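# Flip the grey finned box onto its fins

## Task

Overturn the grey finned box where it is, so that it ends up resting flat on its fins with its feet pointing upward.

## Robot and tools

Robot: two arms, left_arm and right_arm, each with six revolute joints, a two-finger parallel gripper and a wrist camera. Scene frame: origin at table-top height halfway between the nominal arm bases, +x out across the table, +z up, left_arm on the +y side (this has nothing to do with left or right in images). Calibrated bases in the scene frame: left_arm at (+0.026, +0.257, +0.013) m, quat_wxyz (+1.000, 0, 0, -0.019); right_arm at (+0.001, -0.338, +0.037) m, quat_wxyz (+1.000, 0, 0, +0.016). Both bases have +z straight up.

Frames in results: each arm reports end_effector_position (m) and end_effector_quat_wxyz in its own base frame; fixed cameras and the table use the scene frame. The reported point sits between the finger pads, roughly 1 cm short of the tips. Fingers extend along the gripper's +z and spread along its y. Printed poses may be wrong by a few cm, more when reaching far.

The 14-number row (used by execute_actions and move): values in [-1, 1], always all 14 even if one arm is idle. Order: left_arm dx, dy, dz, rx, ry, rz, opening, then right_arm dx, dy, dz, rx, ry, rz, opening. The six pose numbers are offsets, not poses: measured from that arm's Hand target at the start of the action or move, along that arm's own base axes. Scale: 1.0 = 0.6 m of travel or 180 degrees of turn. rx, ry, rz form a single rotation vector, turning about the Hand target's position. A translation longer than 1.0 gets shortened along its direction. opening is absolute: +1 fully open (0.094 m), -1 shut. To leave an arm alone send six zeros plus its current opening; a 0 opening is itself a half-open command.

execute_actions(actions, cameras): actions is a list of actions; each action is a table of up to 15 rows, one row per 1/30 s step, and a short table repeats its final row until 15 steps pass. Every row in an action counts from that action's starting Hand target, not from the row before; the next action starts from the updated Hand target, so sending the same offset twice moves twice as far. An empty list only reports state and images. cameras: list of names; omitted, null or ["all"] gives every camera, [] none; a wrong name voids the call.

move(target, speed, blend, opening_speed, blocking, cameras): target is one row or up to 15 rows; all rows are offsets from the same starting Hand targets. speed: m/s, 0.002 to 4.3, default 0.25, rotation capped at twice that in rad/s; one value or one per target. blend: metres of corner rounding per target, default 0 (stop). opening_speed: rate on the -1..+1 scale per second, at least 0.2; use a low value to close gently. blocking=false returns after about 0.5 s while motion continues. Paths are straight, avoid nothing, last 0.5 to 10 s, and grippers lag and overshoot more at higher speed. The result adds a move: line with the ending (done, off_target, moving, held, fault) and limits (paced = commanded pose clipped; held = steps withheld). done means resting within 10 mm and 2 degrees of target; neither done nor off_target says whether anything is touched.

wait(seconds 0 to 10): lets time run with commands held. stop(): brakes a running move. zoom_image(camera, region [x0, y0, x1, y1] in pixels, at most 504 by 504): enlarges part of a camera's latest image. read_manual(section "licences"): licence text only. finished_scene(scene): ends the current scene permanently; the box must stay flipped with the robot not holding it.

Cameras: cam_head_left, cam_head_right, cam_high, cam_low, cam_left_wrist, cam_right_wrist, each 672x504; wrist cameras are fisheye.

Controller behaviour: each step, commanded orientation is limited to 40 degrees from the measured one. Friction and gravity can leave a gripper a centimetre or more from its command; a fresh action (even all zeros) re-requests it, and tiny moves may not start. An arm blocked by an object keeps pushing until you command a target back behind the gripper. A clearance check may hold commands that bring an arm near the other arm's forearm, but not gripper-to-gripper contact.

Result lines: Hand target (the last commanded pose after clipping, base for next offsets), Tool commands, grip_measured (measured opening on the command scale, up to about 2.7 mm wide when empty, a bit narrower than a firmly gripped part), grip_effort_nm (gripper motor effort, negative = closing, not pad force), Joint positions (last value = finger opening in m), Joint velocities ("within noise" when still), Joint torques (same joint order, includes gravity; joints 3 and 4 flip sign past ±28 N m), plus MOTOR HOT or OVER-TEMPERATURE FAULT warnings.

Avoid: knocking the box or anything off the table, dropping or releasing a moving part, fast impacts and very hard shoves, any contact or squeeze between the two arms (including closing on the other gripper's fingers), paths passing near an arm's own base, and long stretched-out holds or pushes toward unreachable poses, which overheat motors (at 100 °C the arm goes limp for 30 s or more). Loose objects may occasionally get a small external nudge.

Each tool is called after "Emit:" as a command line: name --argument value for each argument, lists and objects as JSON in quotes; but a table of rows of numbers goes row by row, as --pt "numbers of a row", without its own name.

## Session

Emit:
execute_actions --actions '[]'

Emit:
zoom_image --camera "cam_head_left" --region '[220, 180, 470, 400]'

Scene clock: 0.00 s.
left_arm: end_effector_position=(+0.7469, +0.0627, +0.1858) grip_measured=+1.000 grip_effort_nm=n/a end_effector_quat_wxyz=(+0.600, +0.118, +0.783, +0.112) | right_arm: end_effector_position=(+0.2461, -0.0955, +0.3388) grip_measured=+1.000 grip_effort_nm=n/a end_effector_quat_wxyz=(+0.392, +0.340, +0.834, -0.188)
Joint positions: left_arm=[0.099 1.879 1.257 0.363 0.062 0.35 0.094] | right_arm=[0.029 0.581 0.868 -1.173 0.637 0.571 0.094]
Joint velocities: within noise
Joint torques (N m): no reading
Heat: left arm: hottest elbow 37 °C; right arm: hottest elbow 35 °C.
Hand target: left_arm +0.7532, +0.0634, +0.1927; +0.607, +0.117, +0.778, +0.114 | right_arm +0.2481, -0.0955, +0.3525; +0.404, +0.343, +0.828, -0.182
Tool commands: left_gripper/opening=+1.0 right_gripper/opening=+1.0

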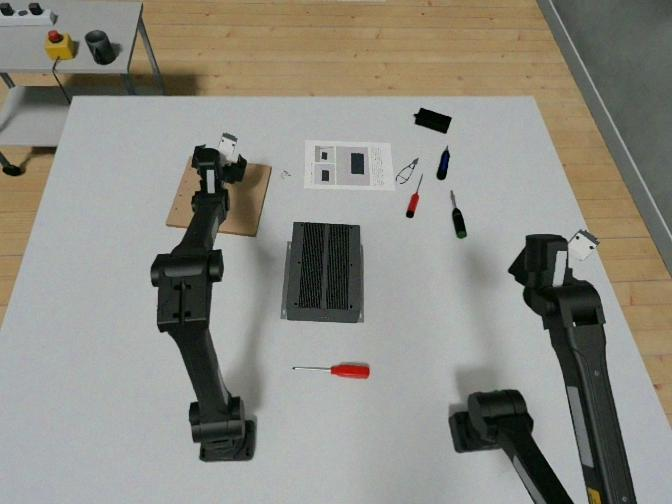

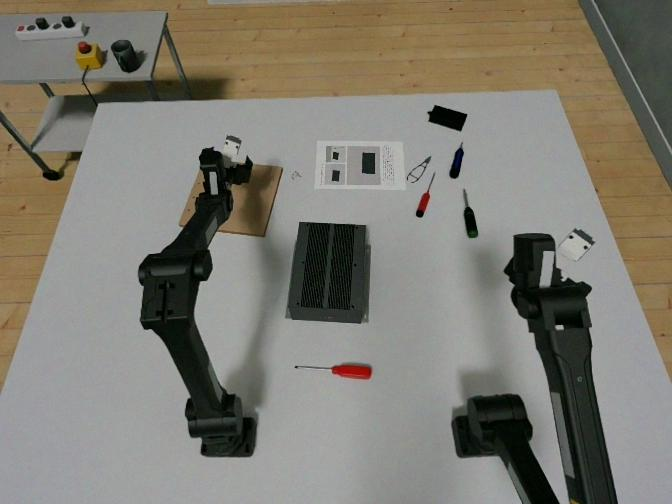

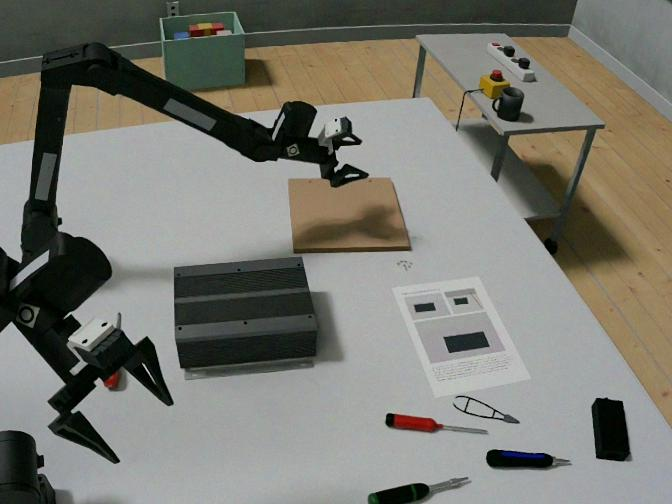

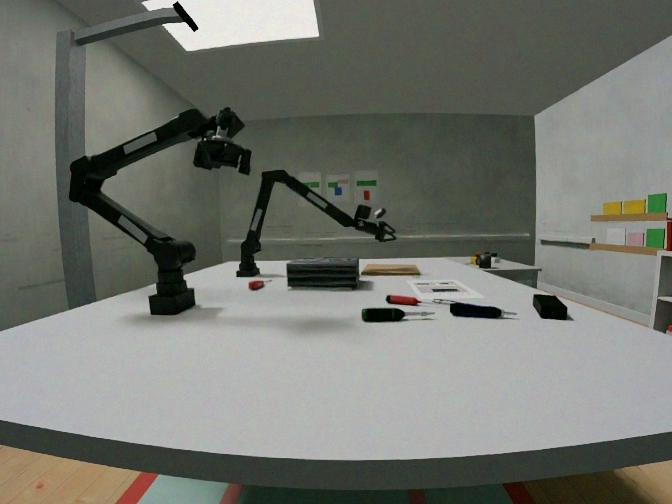

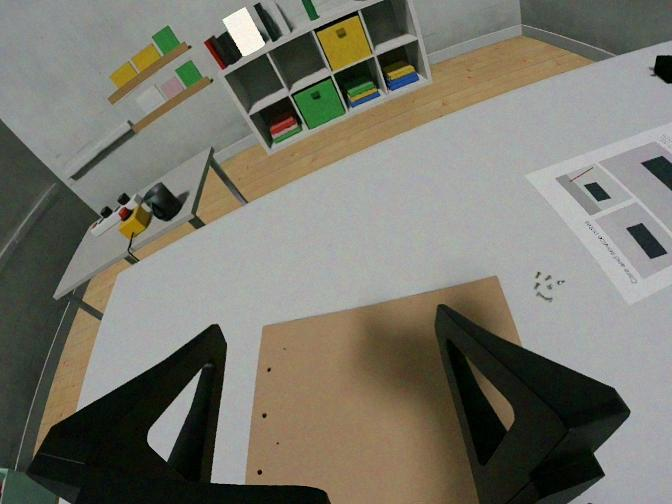

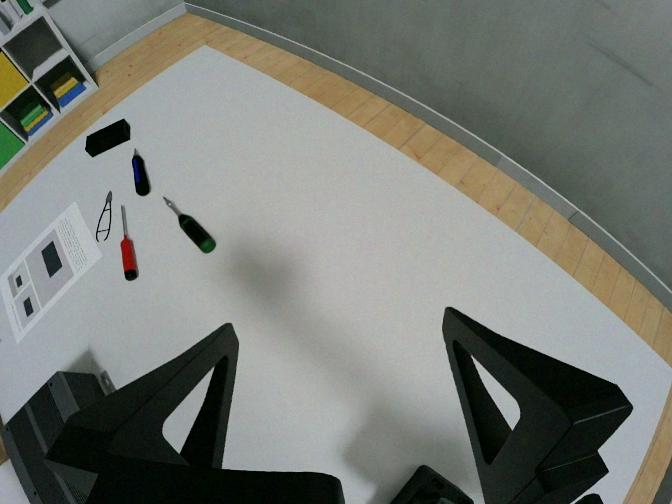

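Scaled by 2.016.

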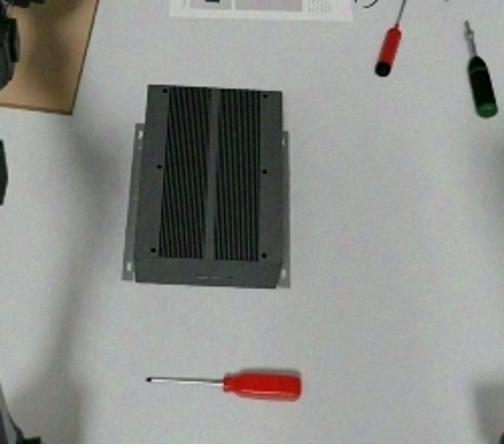

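Emit:
move --pt "-0.655 -0.022 0.1 -0.3706 0.3784 -0.0376 -0.98 0.12 0.2925 -0.171 0.373 0.1344 0.3115 -0.98" --pt "-0.684 -0.229 -0.198 -0.3706 0.3784 -0.0376 -0.98 0.148 0.506 -0.504 0.373 0.1344 0.3115 -0.98" --speed 0.35 --blend 0.03 --cameras '["cam_head_left","cam_left_wrist","cam_right_wrist"]'

Emit:
zoom_image --camera "cam_head_left" --region '[220, 200, 420, 380]'

Scene clock: 43.00 s.
left_arm: end_effector_position=(+0.3434, -0.0709, +0.0784) grip_measured=-0.976 grip_effort_nm=-0.203 end_effector_quat_wxyz=(+0.070, -0.132, +0.895, -0.420) | right_arm: end_effector_position=(+0.3375, +0.2031, +0.0521) grip_measured=-0.974 grip_effort_nm=-0.349 end_effector_quat_wxyz=(+0.028, +0.058, +0.905, +0.421)
Joint positions: left_arm=[0.182 1.367 0.639 -0.69 0.871 -0.182 0.001] | right_arm=[0.225 1.452 0.616 -0.345 -0.8 0.519 0.001]
Joint torques (N m): left_arm=[-1.55 -5.83 6.71 1.42 0.46 -0.26] | right_arm=[0.73 -7.06 5.75 1.78 -0.35 0.01]
Heat: left arm: hottest elbow 43 °C; right arm: hottest elbow 41 °C.
Hand target: left_arm +0.3429, -0.0740, +0.0739; +0.064, -0.134, +0.895, -0.420 | right_arm +0.3367, +0.2083, +0.0500; +0.026, +0.055, +0.905, +0.421
Off the commanded pose: left_arm 0.006 m, 1 deg | right_arm 0.005 m, 0 deg.
move: done

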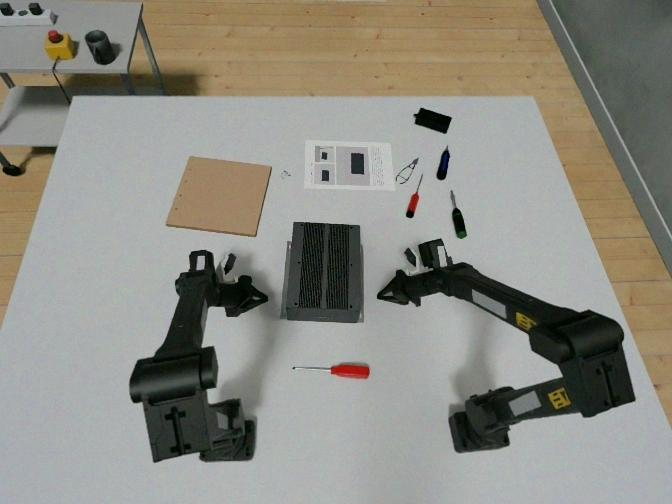

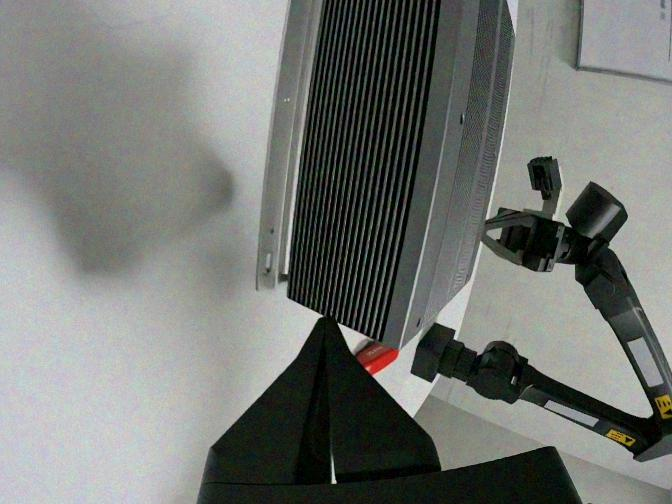

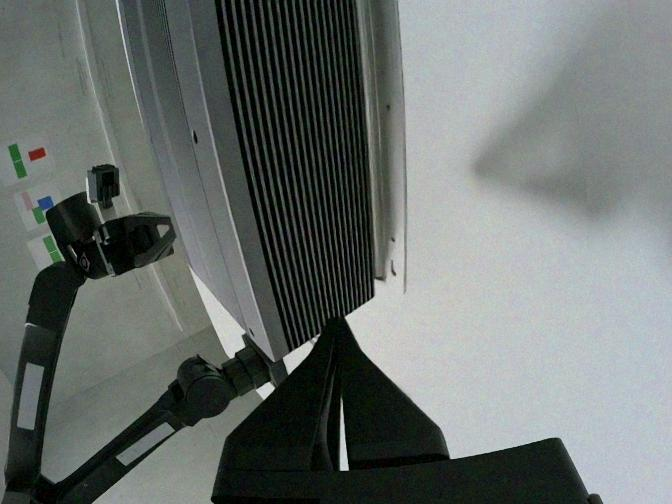

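Scaled by 2.520.

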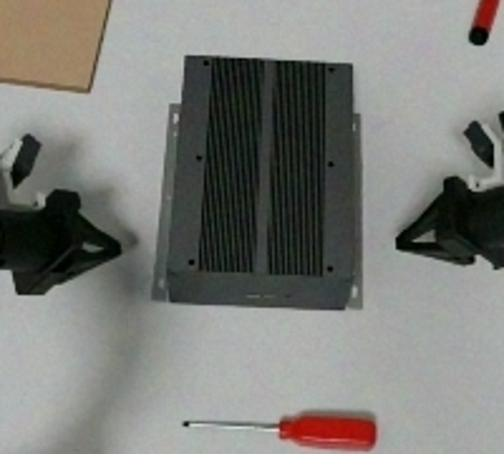

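Emit:
move --target '[0.018,-0.062,-0.058,0,0,0,-0.98,0.008,0.063,-0.053,0,0,0,-0.98]' --speed 0.07 --cameras '["cam_head_left","cam_left_wrist","cam_right_wrist"]'

Emit:
zoom_image --camera "cam_head_left" --region '[220, 200, 420, 380]'

Scene clock: 57.33 s.
left_arm: end_effector_position=(+0.3555, -0.1080, +0.0461) grip_measured=-0.976 grip_effort_nm=-0.208 end_effector_quat_wxyz=(+0.072, -0.130, +0.895, -0.421) | right_arm: end_effector_position=(+0.3415, +0.2407, +0.0198) grip_measured=-0.974 grip_effort_nm=-0.349 end_effector_quat_wxyz=(+0.026, +0.058, +0.905, +0.420)
Joint positions: left_arm=[0.059 1.449 0.592 -0.417 0.844 -0.364 0.001] | right_arm=[0.329 1.571 0.612 -0.132 -0.755 0.65 0.001]
Joint torques (N m): left_arm=[-1.61 -5.89 6.05 1.74 0.43 -0.24] | right_arm=[0.15 -8.12 5.19 1.94 -0.32 0]
Heat: left arm: hottest elbow 43 °C; right arm: hottest elbow 41 °C.
Hand target: left_arm +0.3537, -0.1113, +0.0391; +0.064, -0.134, +0.895, -0.420 | right_arm +0.3416, +0.2461, +0.0182; +0.026, +0.055, +0.905, +0.421
Off the commanded pose: left_arm 0.008 m, 1 deg | right_arm 0.006 m, 0 deg.
move: done

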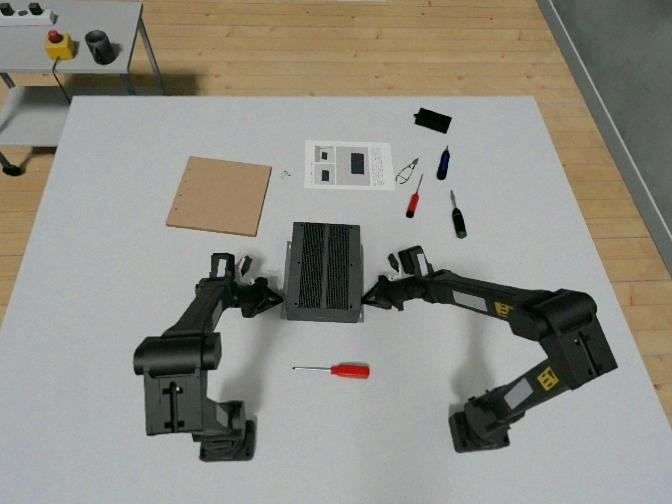

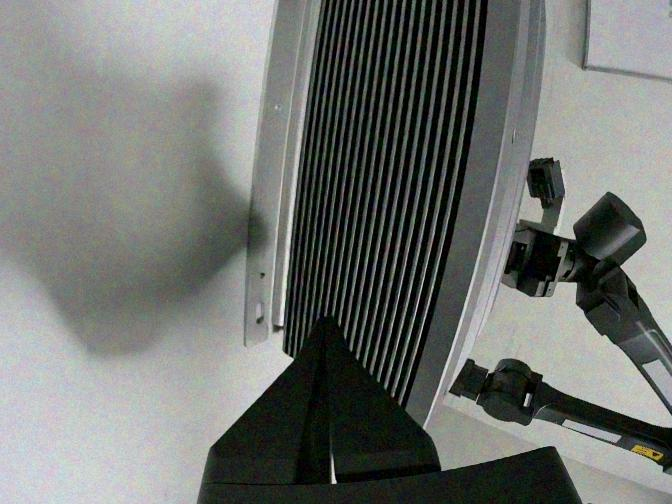

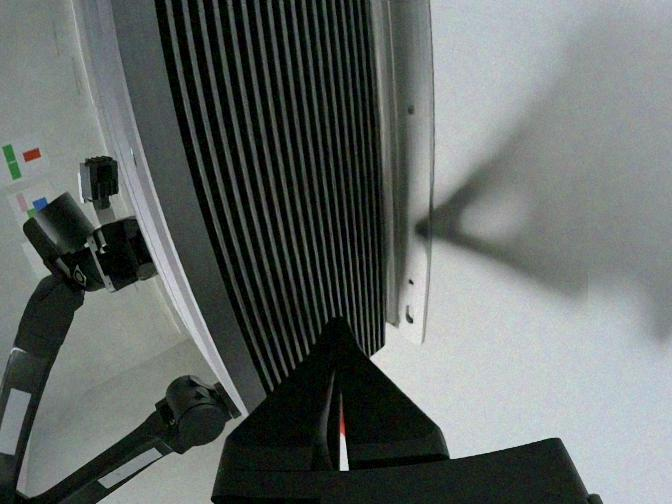

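Scaled by 2.520.

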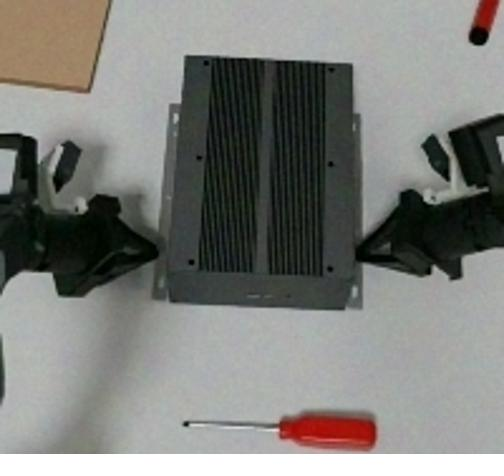

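Emit:
move --pt "0 -0.15 0 0 0 0 -0.98 0.011 0.142 0 0 0 0 -0.98" --pt "0.067 -0.167 0.273 0 0 0 -0.98 0.078 0.162 0.273 0 0 0 -0.98" --pt "0.197 -0.167 0.398 0 0 0 -0.98 0.208 0.153 0.398 0 0 0 -0.98" --speed 0.065 --blend 0.02 --cameras '["cam_left_wrist","cam_right_wrist","cam_low"]'

Scene clock: 68.77 s.
left_arm: end_effector_position=(+0.4763, -0.1259, +0.2272) grip_measured=-0.976 grip_effort_nm=-0.193 end_effector_quat_wxyz=(+0.078, -0.225, +0.901, -0.362) | right_arm: end_effector_position=(+0.4332, +0.2503, +0.1821) grip_measured=-0.974 grip_effort_nm=-0.344 end_effector_quat_wxyz=(-0.023, +0.153, +0.926, +0.345)
Joint positions: left_arm=[-0.046 1.399 1.146 -0.889 0.646 -0.681 0.001] | right_arm=[0.32 1.496 1.148 -0.889 -0.635 0.759 0.001]
Joint torques (N m): left_arm=[-12.16 -11.28 14.91 0.77 4.77 -0.1] | right_arm=[7.36 -11.16 18.62 3.88 -4.02 -0.18]
Heat: left arm: hottest elbow 44 °C; right arm: hottest elbow 44 °C.
Hand target: left_arm +0.4718, -0.2114, +0.2779; +0.064, -0.134, +0.895, -0.420 | right_arm +0.4664, +0.3379, +0.2571; +0.026, +0.055, +0.905, +0.421
Off the commanded pose: left_arm 0.100 m, 13 deg | right_arm 0.120 m, 15 deg.
move: off_target (left_arm, right_arm)
Images, in order (width x height): cam_low 672x504, cam_left_wrist 672x504, cam_right_wrist 672x504.

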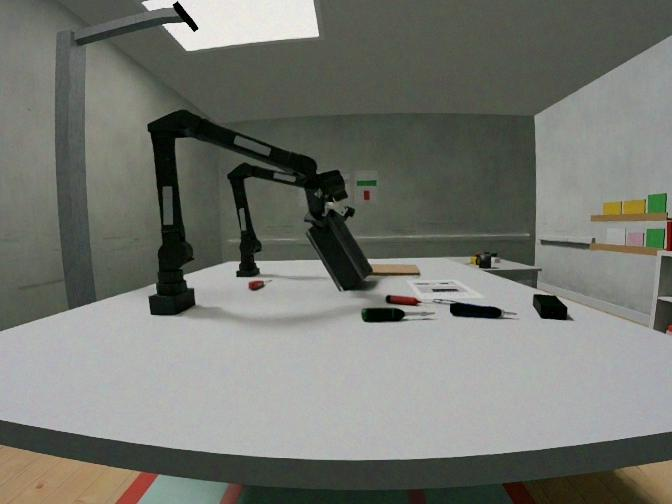

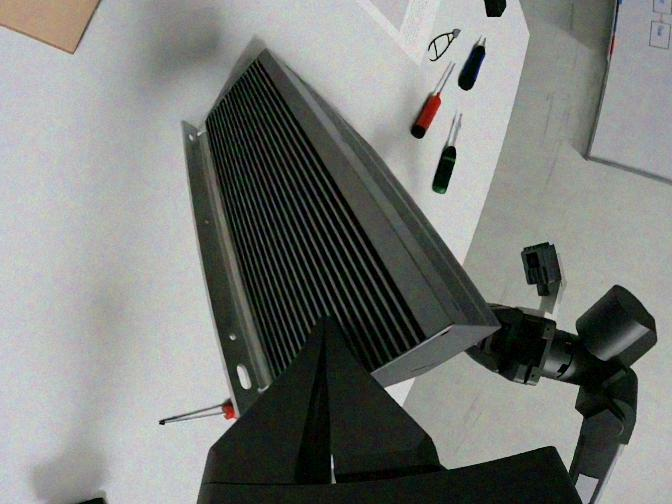

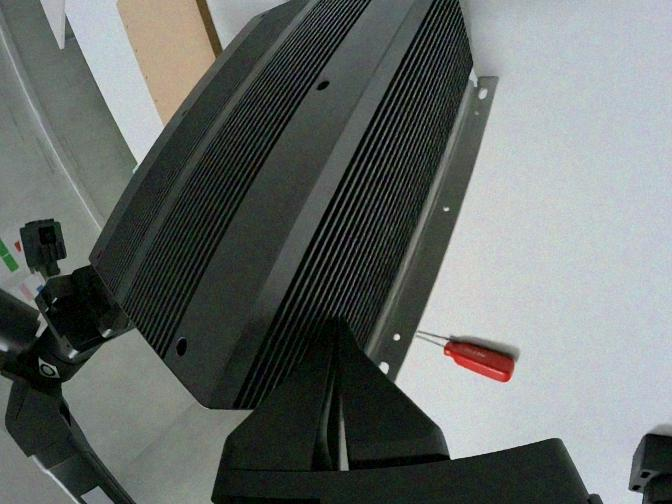

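Emit:
move --pt "0.14 -0.01 0.02 0 0 0 -0.98 0.22 0.0 0.03 0 0 0 -0.98" --pt "0.22 -0.01 -0.03 0 0 0 -0.98 0.31 0.0 -0.025 0 0 0 -0.98" --speed 0.055 --blend 0.02 --cameras '["cam_left_wrist","cam_right_wrist","cam_low"]'

Emit:
zoom_image --camera "cam_low" --region '[310, 170, 430, 300]'

Scene clock: 79.87 s.
left_arm: end_effector_position=(+0.5747, -0.1332, +0.2478) grip_measured=-0.976 grip_effort_nm=-0.193 end_effector_quat_wxyz=(+0.056, -0.219, +0.895, -0.385) | right_arm: end_effector_position=(+0.6768, +0.2557, +0.2329) grip_measured=-0.974 grip_effort_nm=-0.339 end_effector_quat_wxyz=(+0.059, +0.114, +0.908, +0.399)
Joint positions: left_arm=[-0.035 1.661 1.489 -1 0.714 -0.664 0.001] | right_arm=[0.206 2.005 1.925 -1.026 -0.714 0.632 0.001]
Joint torques (N m): left_arm=[-11.22 -9.7 15.41 4.1 2.58 0.02] | right_arm=[7.47 -18.02 11.14 0.49 -2.6 -0.16]
Heat: left arm: hottest wrist yaw 50 °C; right arm: hottest elbow 47 °C.
Hand target: left_arm +0.6038, -0.2175, +0.2598; +0.064, -0.134, +0.895, -0.420 | right_arm +0.6524, +0.3378, +0.2419; +0.026, +0.055, +0.905, +0.421
Off the commanded pose: left_arm 0.090 m, 11 deg | right_arm 0.086 m, 8 deg.
move: off_target (left_arm, right_arm)
Images, in order (width x height): cam_low 672x504, cam_left_wrist 672x504, cam_right_wrist 672x504.

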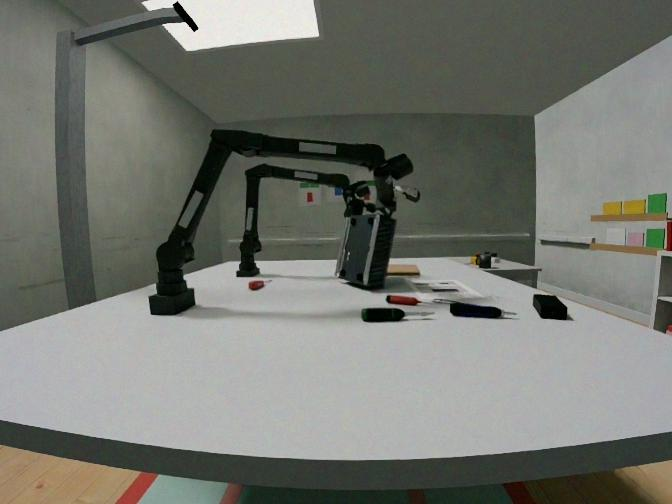

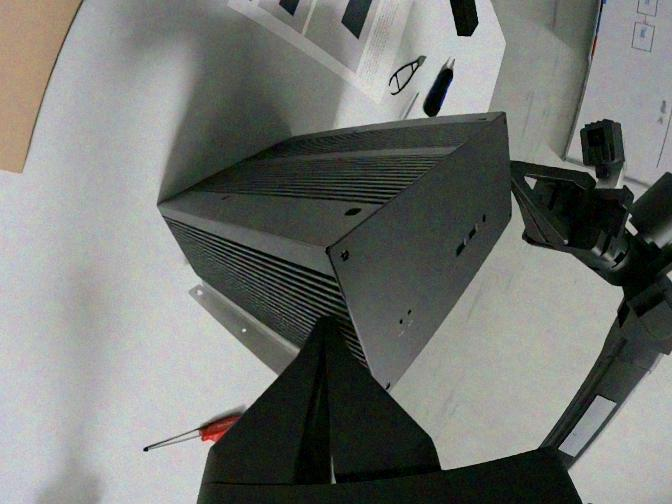

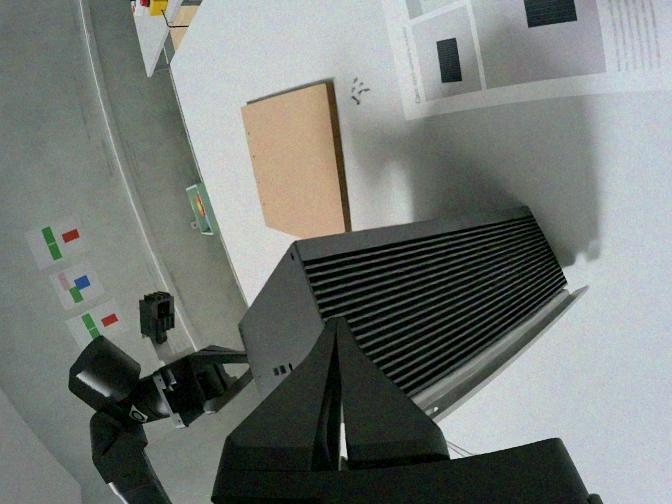

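Scaled by 3.877.

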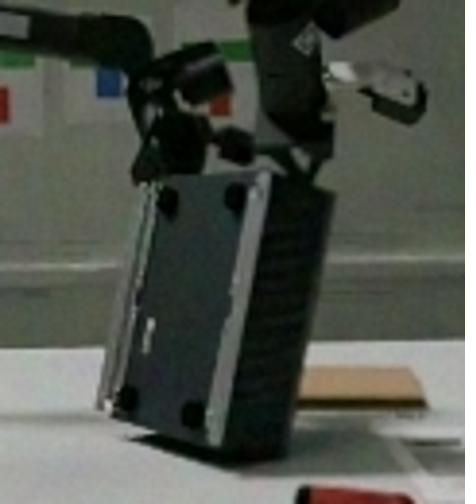

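Emit:
execute_actions --actions '[]' --cameras '["cam_low","cam_head_left"]'

Scene clock: 119.03 s.
left_arm: end_effector_position=(+0.5747, -0.1332, +0.2478) grip_measured=-0.976 grip_effort_nm=-0.193 end_effector_quat_wxyz=(+0.056, -0.219, +0.895, -0.385) | right_arm: end_effector_position=(+0.6768, +0.2557, +0.2331) grip_measured=-0.974 grip_effort_nm=-0.339 end_effector_quat_wxyz=(+0.059, +0.114, +0.908, +0.399)
Joint positions: left_arm=[-0.035 1.661 1.489 -1 0.714 -0.664 0.001] | right_arm=[0.206 2.005 1.925 -1.026 -0.715 0.631 0.001]
Joint velocities: within noise
Joint torques (N m): left_arm=[-11.11 -9.82 15.39 4.08 2.58 0.02] | right_arm=[7.88 -18.61 11.07 0.55 -2.6 -0.14]
Heat: left arm: hottest elbow 51 °C; right arm: hottest elbow 53 °C.
Hand target: left_arm +0.6038, -0.2175, +0.2598; +0.064, -0.134, +0.895, -0.420 | right_arm +0.6523, +0.3379, +0.2421; +0.026, +0.055, +0.905, +0.421
Tool commands: left_gripper/opening=-0.98 right_gripper/opening=-0.98
Off the commanded pose: left_arm 0.090 m, 11 deg | right_arm 0.086 m, 8 deg.
Images, in order (width x height): cam_head_left 672x504, cam_low 672x504.

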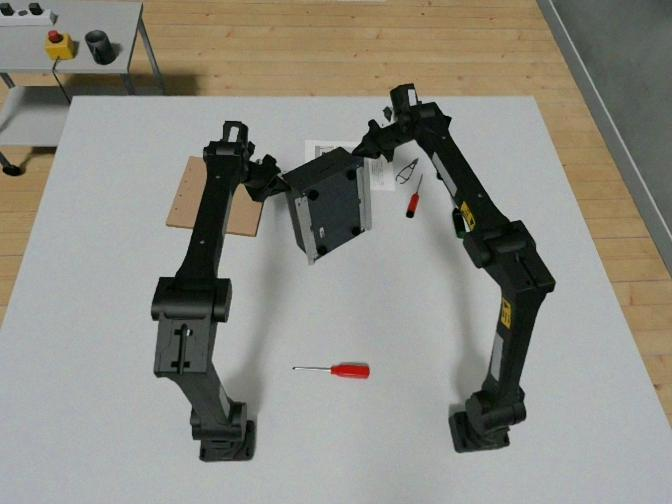

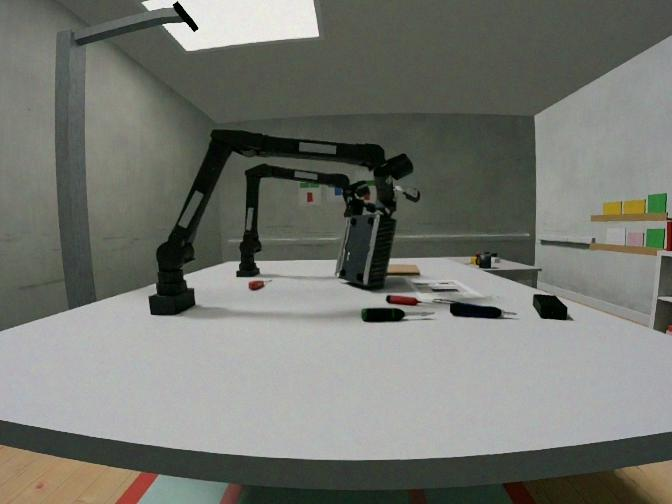

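Emit:
move --target '[0.02,0,-0.02,0,0,0,-0.98,-0.12,0.01,-0.02,0,0,0,-0.98]' --speed '[0.05]' --cameras '["cam_low","cam_head_left"]'

Emit:
zoom_image --camera "cam_low" --region '[310, 170, 430, 300]'

Scene clock: 126.07 s.
left_arm: end_effector_position=(+0.5897, -0.1368, +0.2377) grip_measured=-0.976 grip_effort_nm=-0.193 end_effector_quat_wxyz=(+0.057, -0.211, +0.895, -0.389) | right_arm: end_effector_position=(+0.6340, +0.2317, +0.2323) grip_measured=-0.974 grip_effort_nm=-0.335 end_effector_quat_wxyz=(+0.089, +0.125, +0.907, +0.391)
Joint positions: left_arm=[-0.038 1.706 1.517 -0.982 0.722 -0.654 0.001] | right_arm=[0.191 1.837 1.667 -0.884 -0.676 0.65 0.001]
Joint torques (N m): left_arm=[-10.64 -10.75 14.9 3.93 2.29 -0.05] | right_arm=[11.87 -17.9 6.87 0.55 -3.45 0.06]
Heat: left arm: hottest elbow 52 °C; right arm: hottest elbow 52 °C.
Hand target: left_arm +0.6159, -0.2175, +0.2479; +0.064, -0.134, +0.895, -0.420 | right_arm +0.5804, +0.3439, +0.2300; +0.026, +0.055, +0.905, +0.421
Off the commanded pose: left_arm 0.085 m, 10 deg | right_arm 0.124 m, 11 deg.
move: off_target (left_arm, right_arm)
Images, in order (width x height): cam_head_left 672x504, cam_low 672x504.

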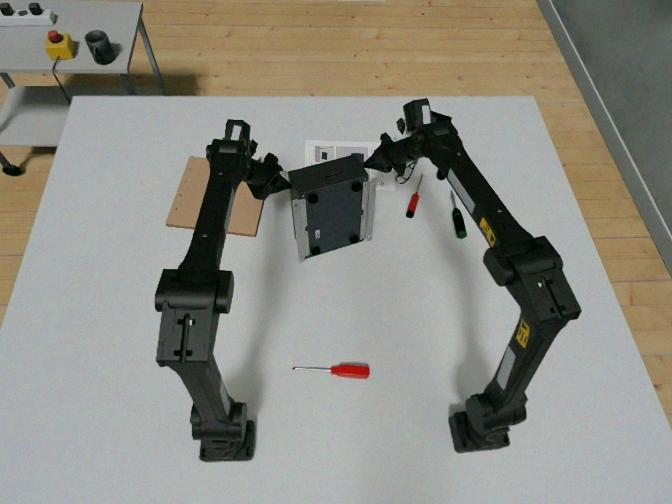

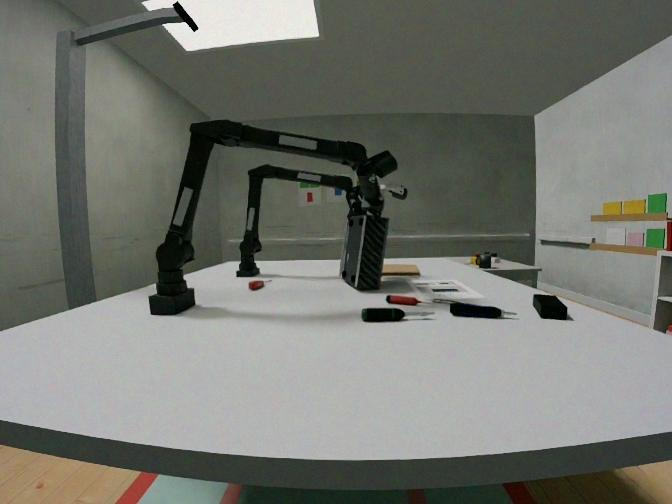

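Scaled by 3.877.

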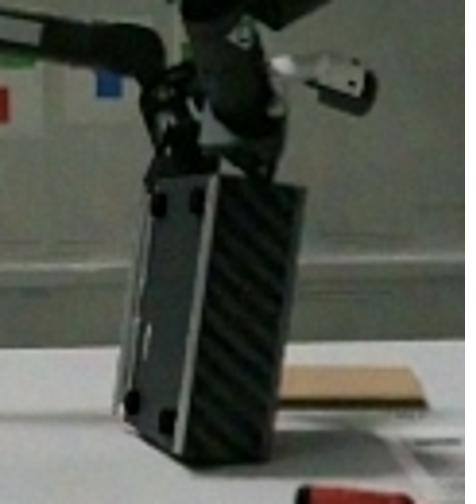

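Emit:
move --target '[-0.04,0,-0.02,0,0,0,-0.98,-0.06,0,-0.02,0,0,0,-0.98]' --speed '[0.05]' --cameras '["cam_low","cam_head_left"]'

Emit:
zoom_image --camera "cam_low" --region '[310, 170, 430, 300]'

Scene clock: 134.23 s.
left_arm: end_effector_position=(+0.6014, -0.1365, +0.2380) grip_measured=-0.976 grip_effort_nm=-0.193 end_effector_quat_wxyz=(+0.089, -0.196, +0.893, -0.395) | right_arm: end_effector_position=(+0.5871, +0.2258, +0.2230) grip_measured=-0.974 grip_effort_nm=-0.339 end_effector_quat_wxyz=(+0.077, +0.135, +0.906, +0.394)
Joint positions: left_arm=[-0.038 1.706 1.504 -0.901 0.718 -0.649 0.001] | right_arm=[0.194 1.727 1.49 -0.827 -0.685 0.675 0.001]
Joint torques (N m): left_arm=[-10.87 -13.8 9.46 2.74 2.27 -0.12] | right_arm=[13.86 -14.92 7.51 2.09 -2.72 0.04]
Heat: left arm: hottest elbow 53 °C; right arm: hottest elbow 51 °C.
Hand target: left_arm +0.5918, -0.2174, +0.2358; +0.064, -0.134, +0.895, -0.420 | right_arm +0.5443, +0.3438, +0.2181; +0.026, +0.055, +0.905, +0.421
Off the commanded pose: left_arm 0.082 m, 8 deg | right_arm 0.126 m, 11 deg.
move: off_target (left_arm, right_arm)
Images, in order (width x height): cam_head_left 672x504, cam_low 672x504.

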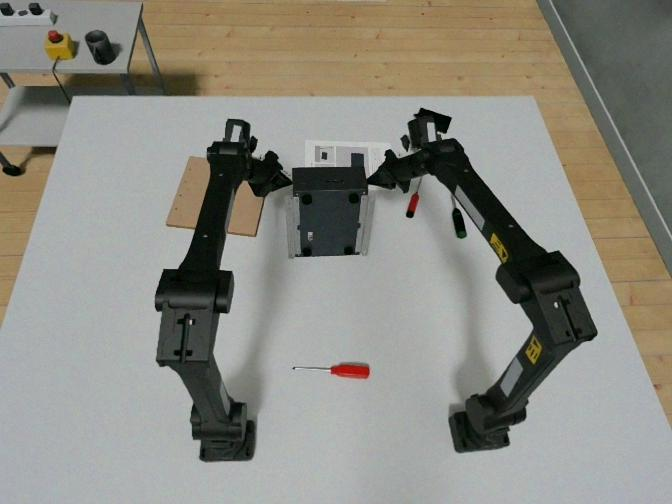

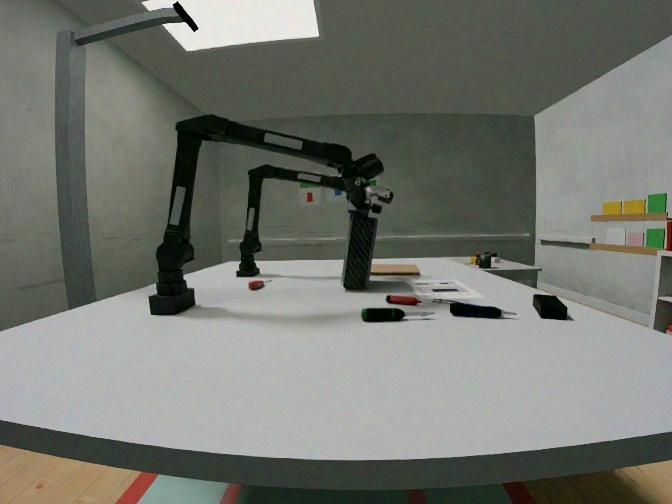

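Scaled by 3.877.

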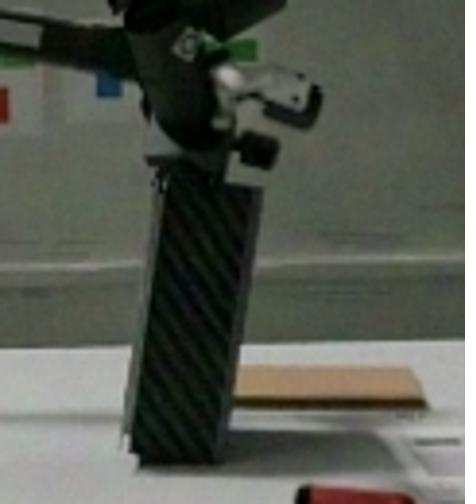

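Emit:
move --target '[-0.06,0,-0.03,0,0,0,-0.98,-0.03,0,-0.03,0,0,0,-0.98]' --speed '[0.05]' --cameras '["cam_low","cam_head_left"]'

Emit:
zoom_image --camera "cam_low" --region '[310, 170, 430, 300]'

Scene clock: 140.53 s.
left_arm: end_effector_position=(+0.5788, -0.1318, +0.2248) grip_measured=-0.976 grip_effort_nm=-0.193 end_effector_quat_wxyz=(+0.109, -0.193, +0.892, -0.393) | right_arm: end_effector_position=(+0.5543, +0.2336, +0.2043) grip_measured=-0.974 grip_effort_nm=-0.339 end_effector_quat_wxyz=(+0.059, +0.136, +0.907, +0.395)
Joint positions: left_arm=[-0.035 1.639 1.375 -0.804 0.704 -0.649 0.001] | right_arm=[0.216 1.679 1.379 -0.785 -0.692 0.692 0.001]
Joint torques (N m): left_arm=[-11.81 -13.45 8.09 1.83 2.61 -0.21] | right_arm=[12.92 -12.69 8.64 3.33 -2.22 0.07]
Heat: left arm: hottest elbow 53 °C; right arm: hottest elbow 49 °C.
Hand target: left_arm +0.5558, -0.2176, +0.2179; +0.064, -0.134, +0.895, -0.420 | right_arm +0.5263, +0.3439, +0.1999; +0.026, +0.055, +0.905, +0.421
Off the commanded pose: left_arm 0.089 m, 9 deg | right_arm 0.114 m, 10 deg.
move: off_target (left_arm, right_arm)
Images, in order (width x height): cam_head_left 672x504, cam_low 672x504.

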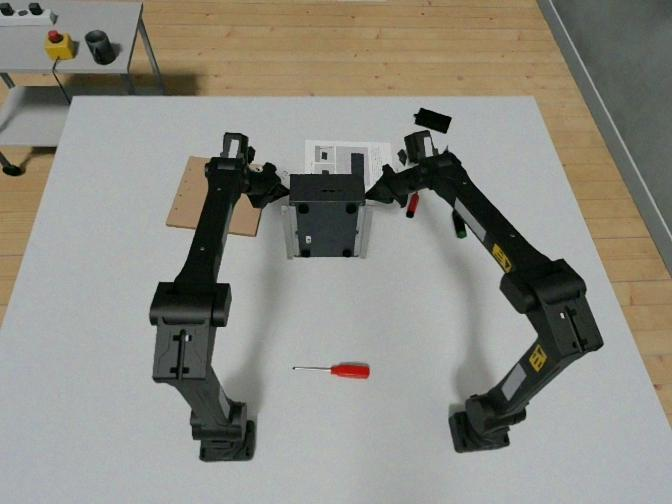

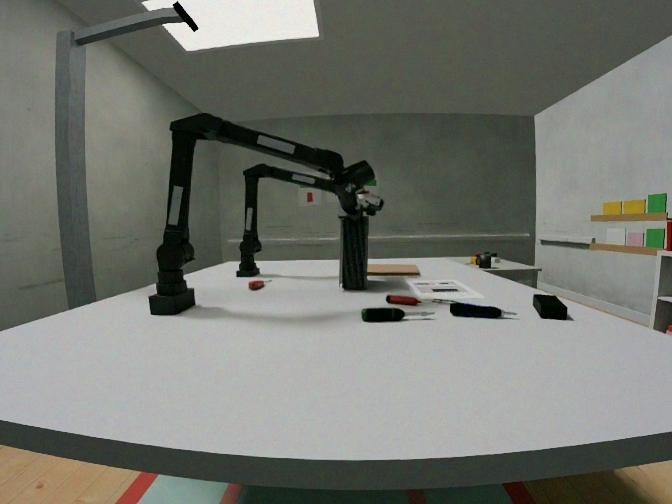

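Scaled by 3.877.

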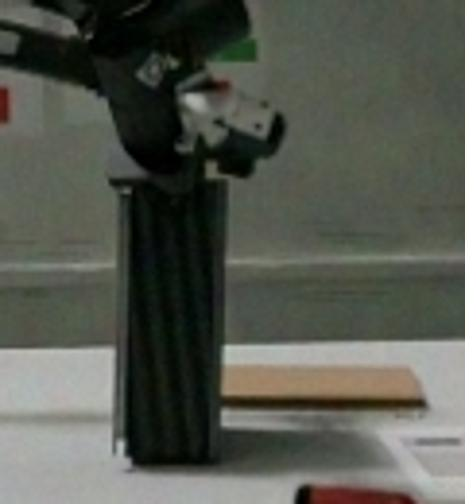

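Emit:
move --pt "0.035 0.13 -0.01 0 0 0 -0.98 0.045 -0.17 -0.01 0 0 0 -0.98" --pt "0.035 0.3 -0.01 0 0 0 -0.98 0.045 -0.35 -0.01 0 0 0 -0.98" --speed '[0.06]' --cameras '["cam_low","cam_head_left","cam_left_wrist","cam_right_wrist"]'

Emit:
zoom_image --camera "cam_low" --region '[310, 170, 430, 300]'

speed must be one number or one for each of the 2 targets, got a list of 1; nothing of the call was run

Scaled by 3.877.

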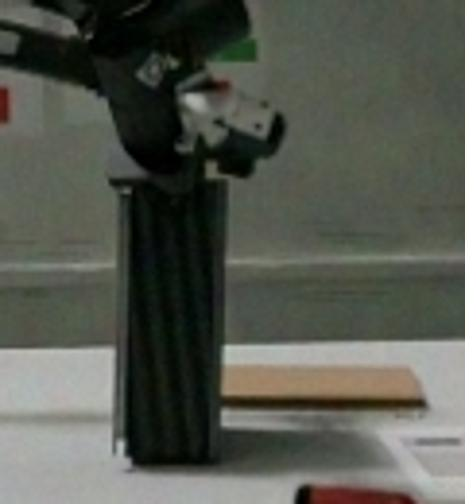

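Emit:
move --pt "0.035 0.13 -0.01 0 0 0 -0.98 0.045 -0.17 -0.01 0 0 0 -0.98" --pt "0.035 0.3 -0.01 0 0 0 -0.98 0.045 -0.35 -0.01 0 0 0 -0.98" --speed '[0.06, 0.06]' --cameras '["cam_low","cam_head_left","cam_left_wrist","cam_right_wrist"]'

Emit:
zoom_image --camera "cam_low" --region '[310, 170, 430, 300]'

Scene clock: 158.40 s.
left_arm: end_effector_position=(+0.5632, -0.0428, +0.2089) grip_measured=-0.976 grip_effort_nm=-0.193 end_effector_quat_wxyz=(+0.057, -0.139, +0.895, -0.419) | right_arm: end_effector_position=(+0.5379, +0.1389, +0.1825) grip_measured=-0.974 grip_effort_nm=-0.344 end_effector_quat_wxyz=(+0.011, +0.061, +0.906, +0.419)
Joint positions: left_arm=[0.158 1.739 1.474 -1.152 0.864 -0.221 0.001] | right_arm=[0.018 1.747 1.417 -1.113 -0.857 0.21 0.001]
Joint torques (N m): left_arm=[-0.21 -12.75 12.29 0.62 0.68 0.02] | right_arm=[-1.67 -14.1 11.15 0.54 -0.65 -0.19]
Heat: left arm: hottest elbow 52 °C; right arm: hottest elbow 47 °C.
Hand target: left_arm +0.5768, -0.0374, +0.2117; +0.064, -0.134, +0.895, -0.420 | right_arm +0.5533, +0.1339, +0.1940; +0.026, +0.055, +0.905, +0.421
Off the commanded pose: left_arm 0.015 m, 1 deg | right_arm 0.020 m, 2 deg.
move: off_target (left_arm, right_arm)
Images, in order (width x height): cam_head_left 672x504, cam_low 672x504, cam_left_wrist 672x504, cam_right_wrist 672x504.

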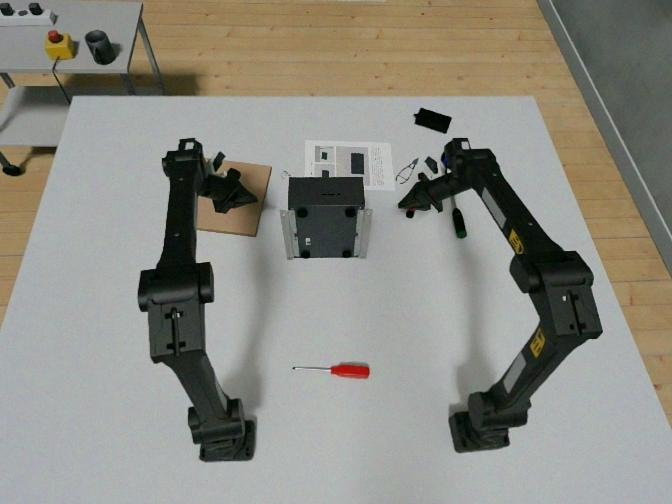

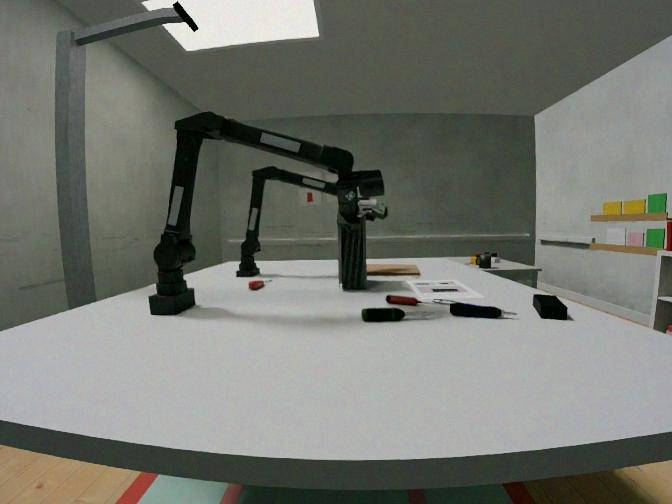

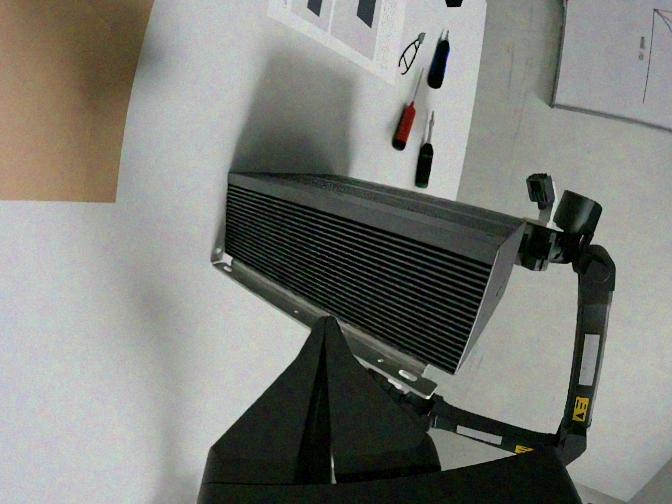

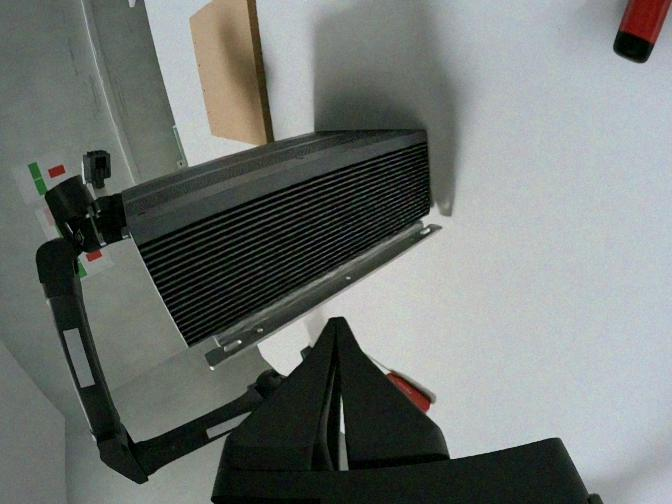

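Scaled by 3.877.

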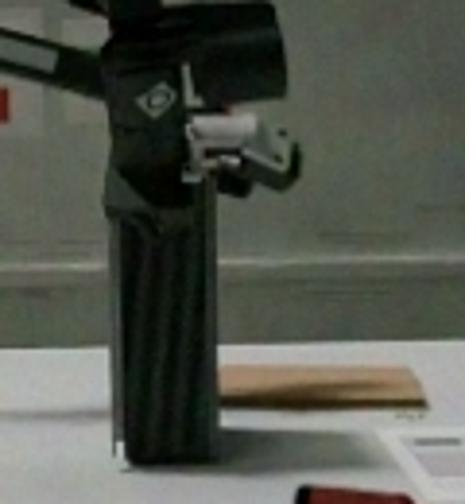

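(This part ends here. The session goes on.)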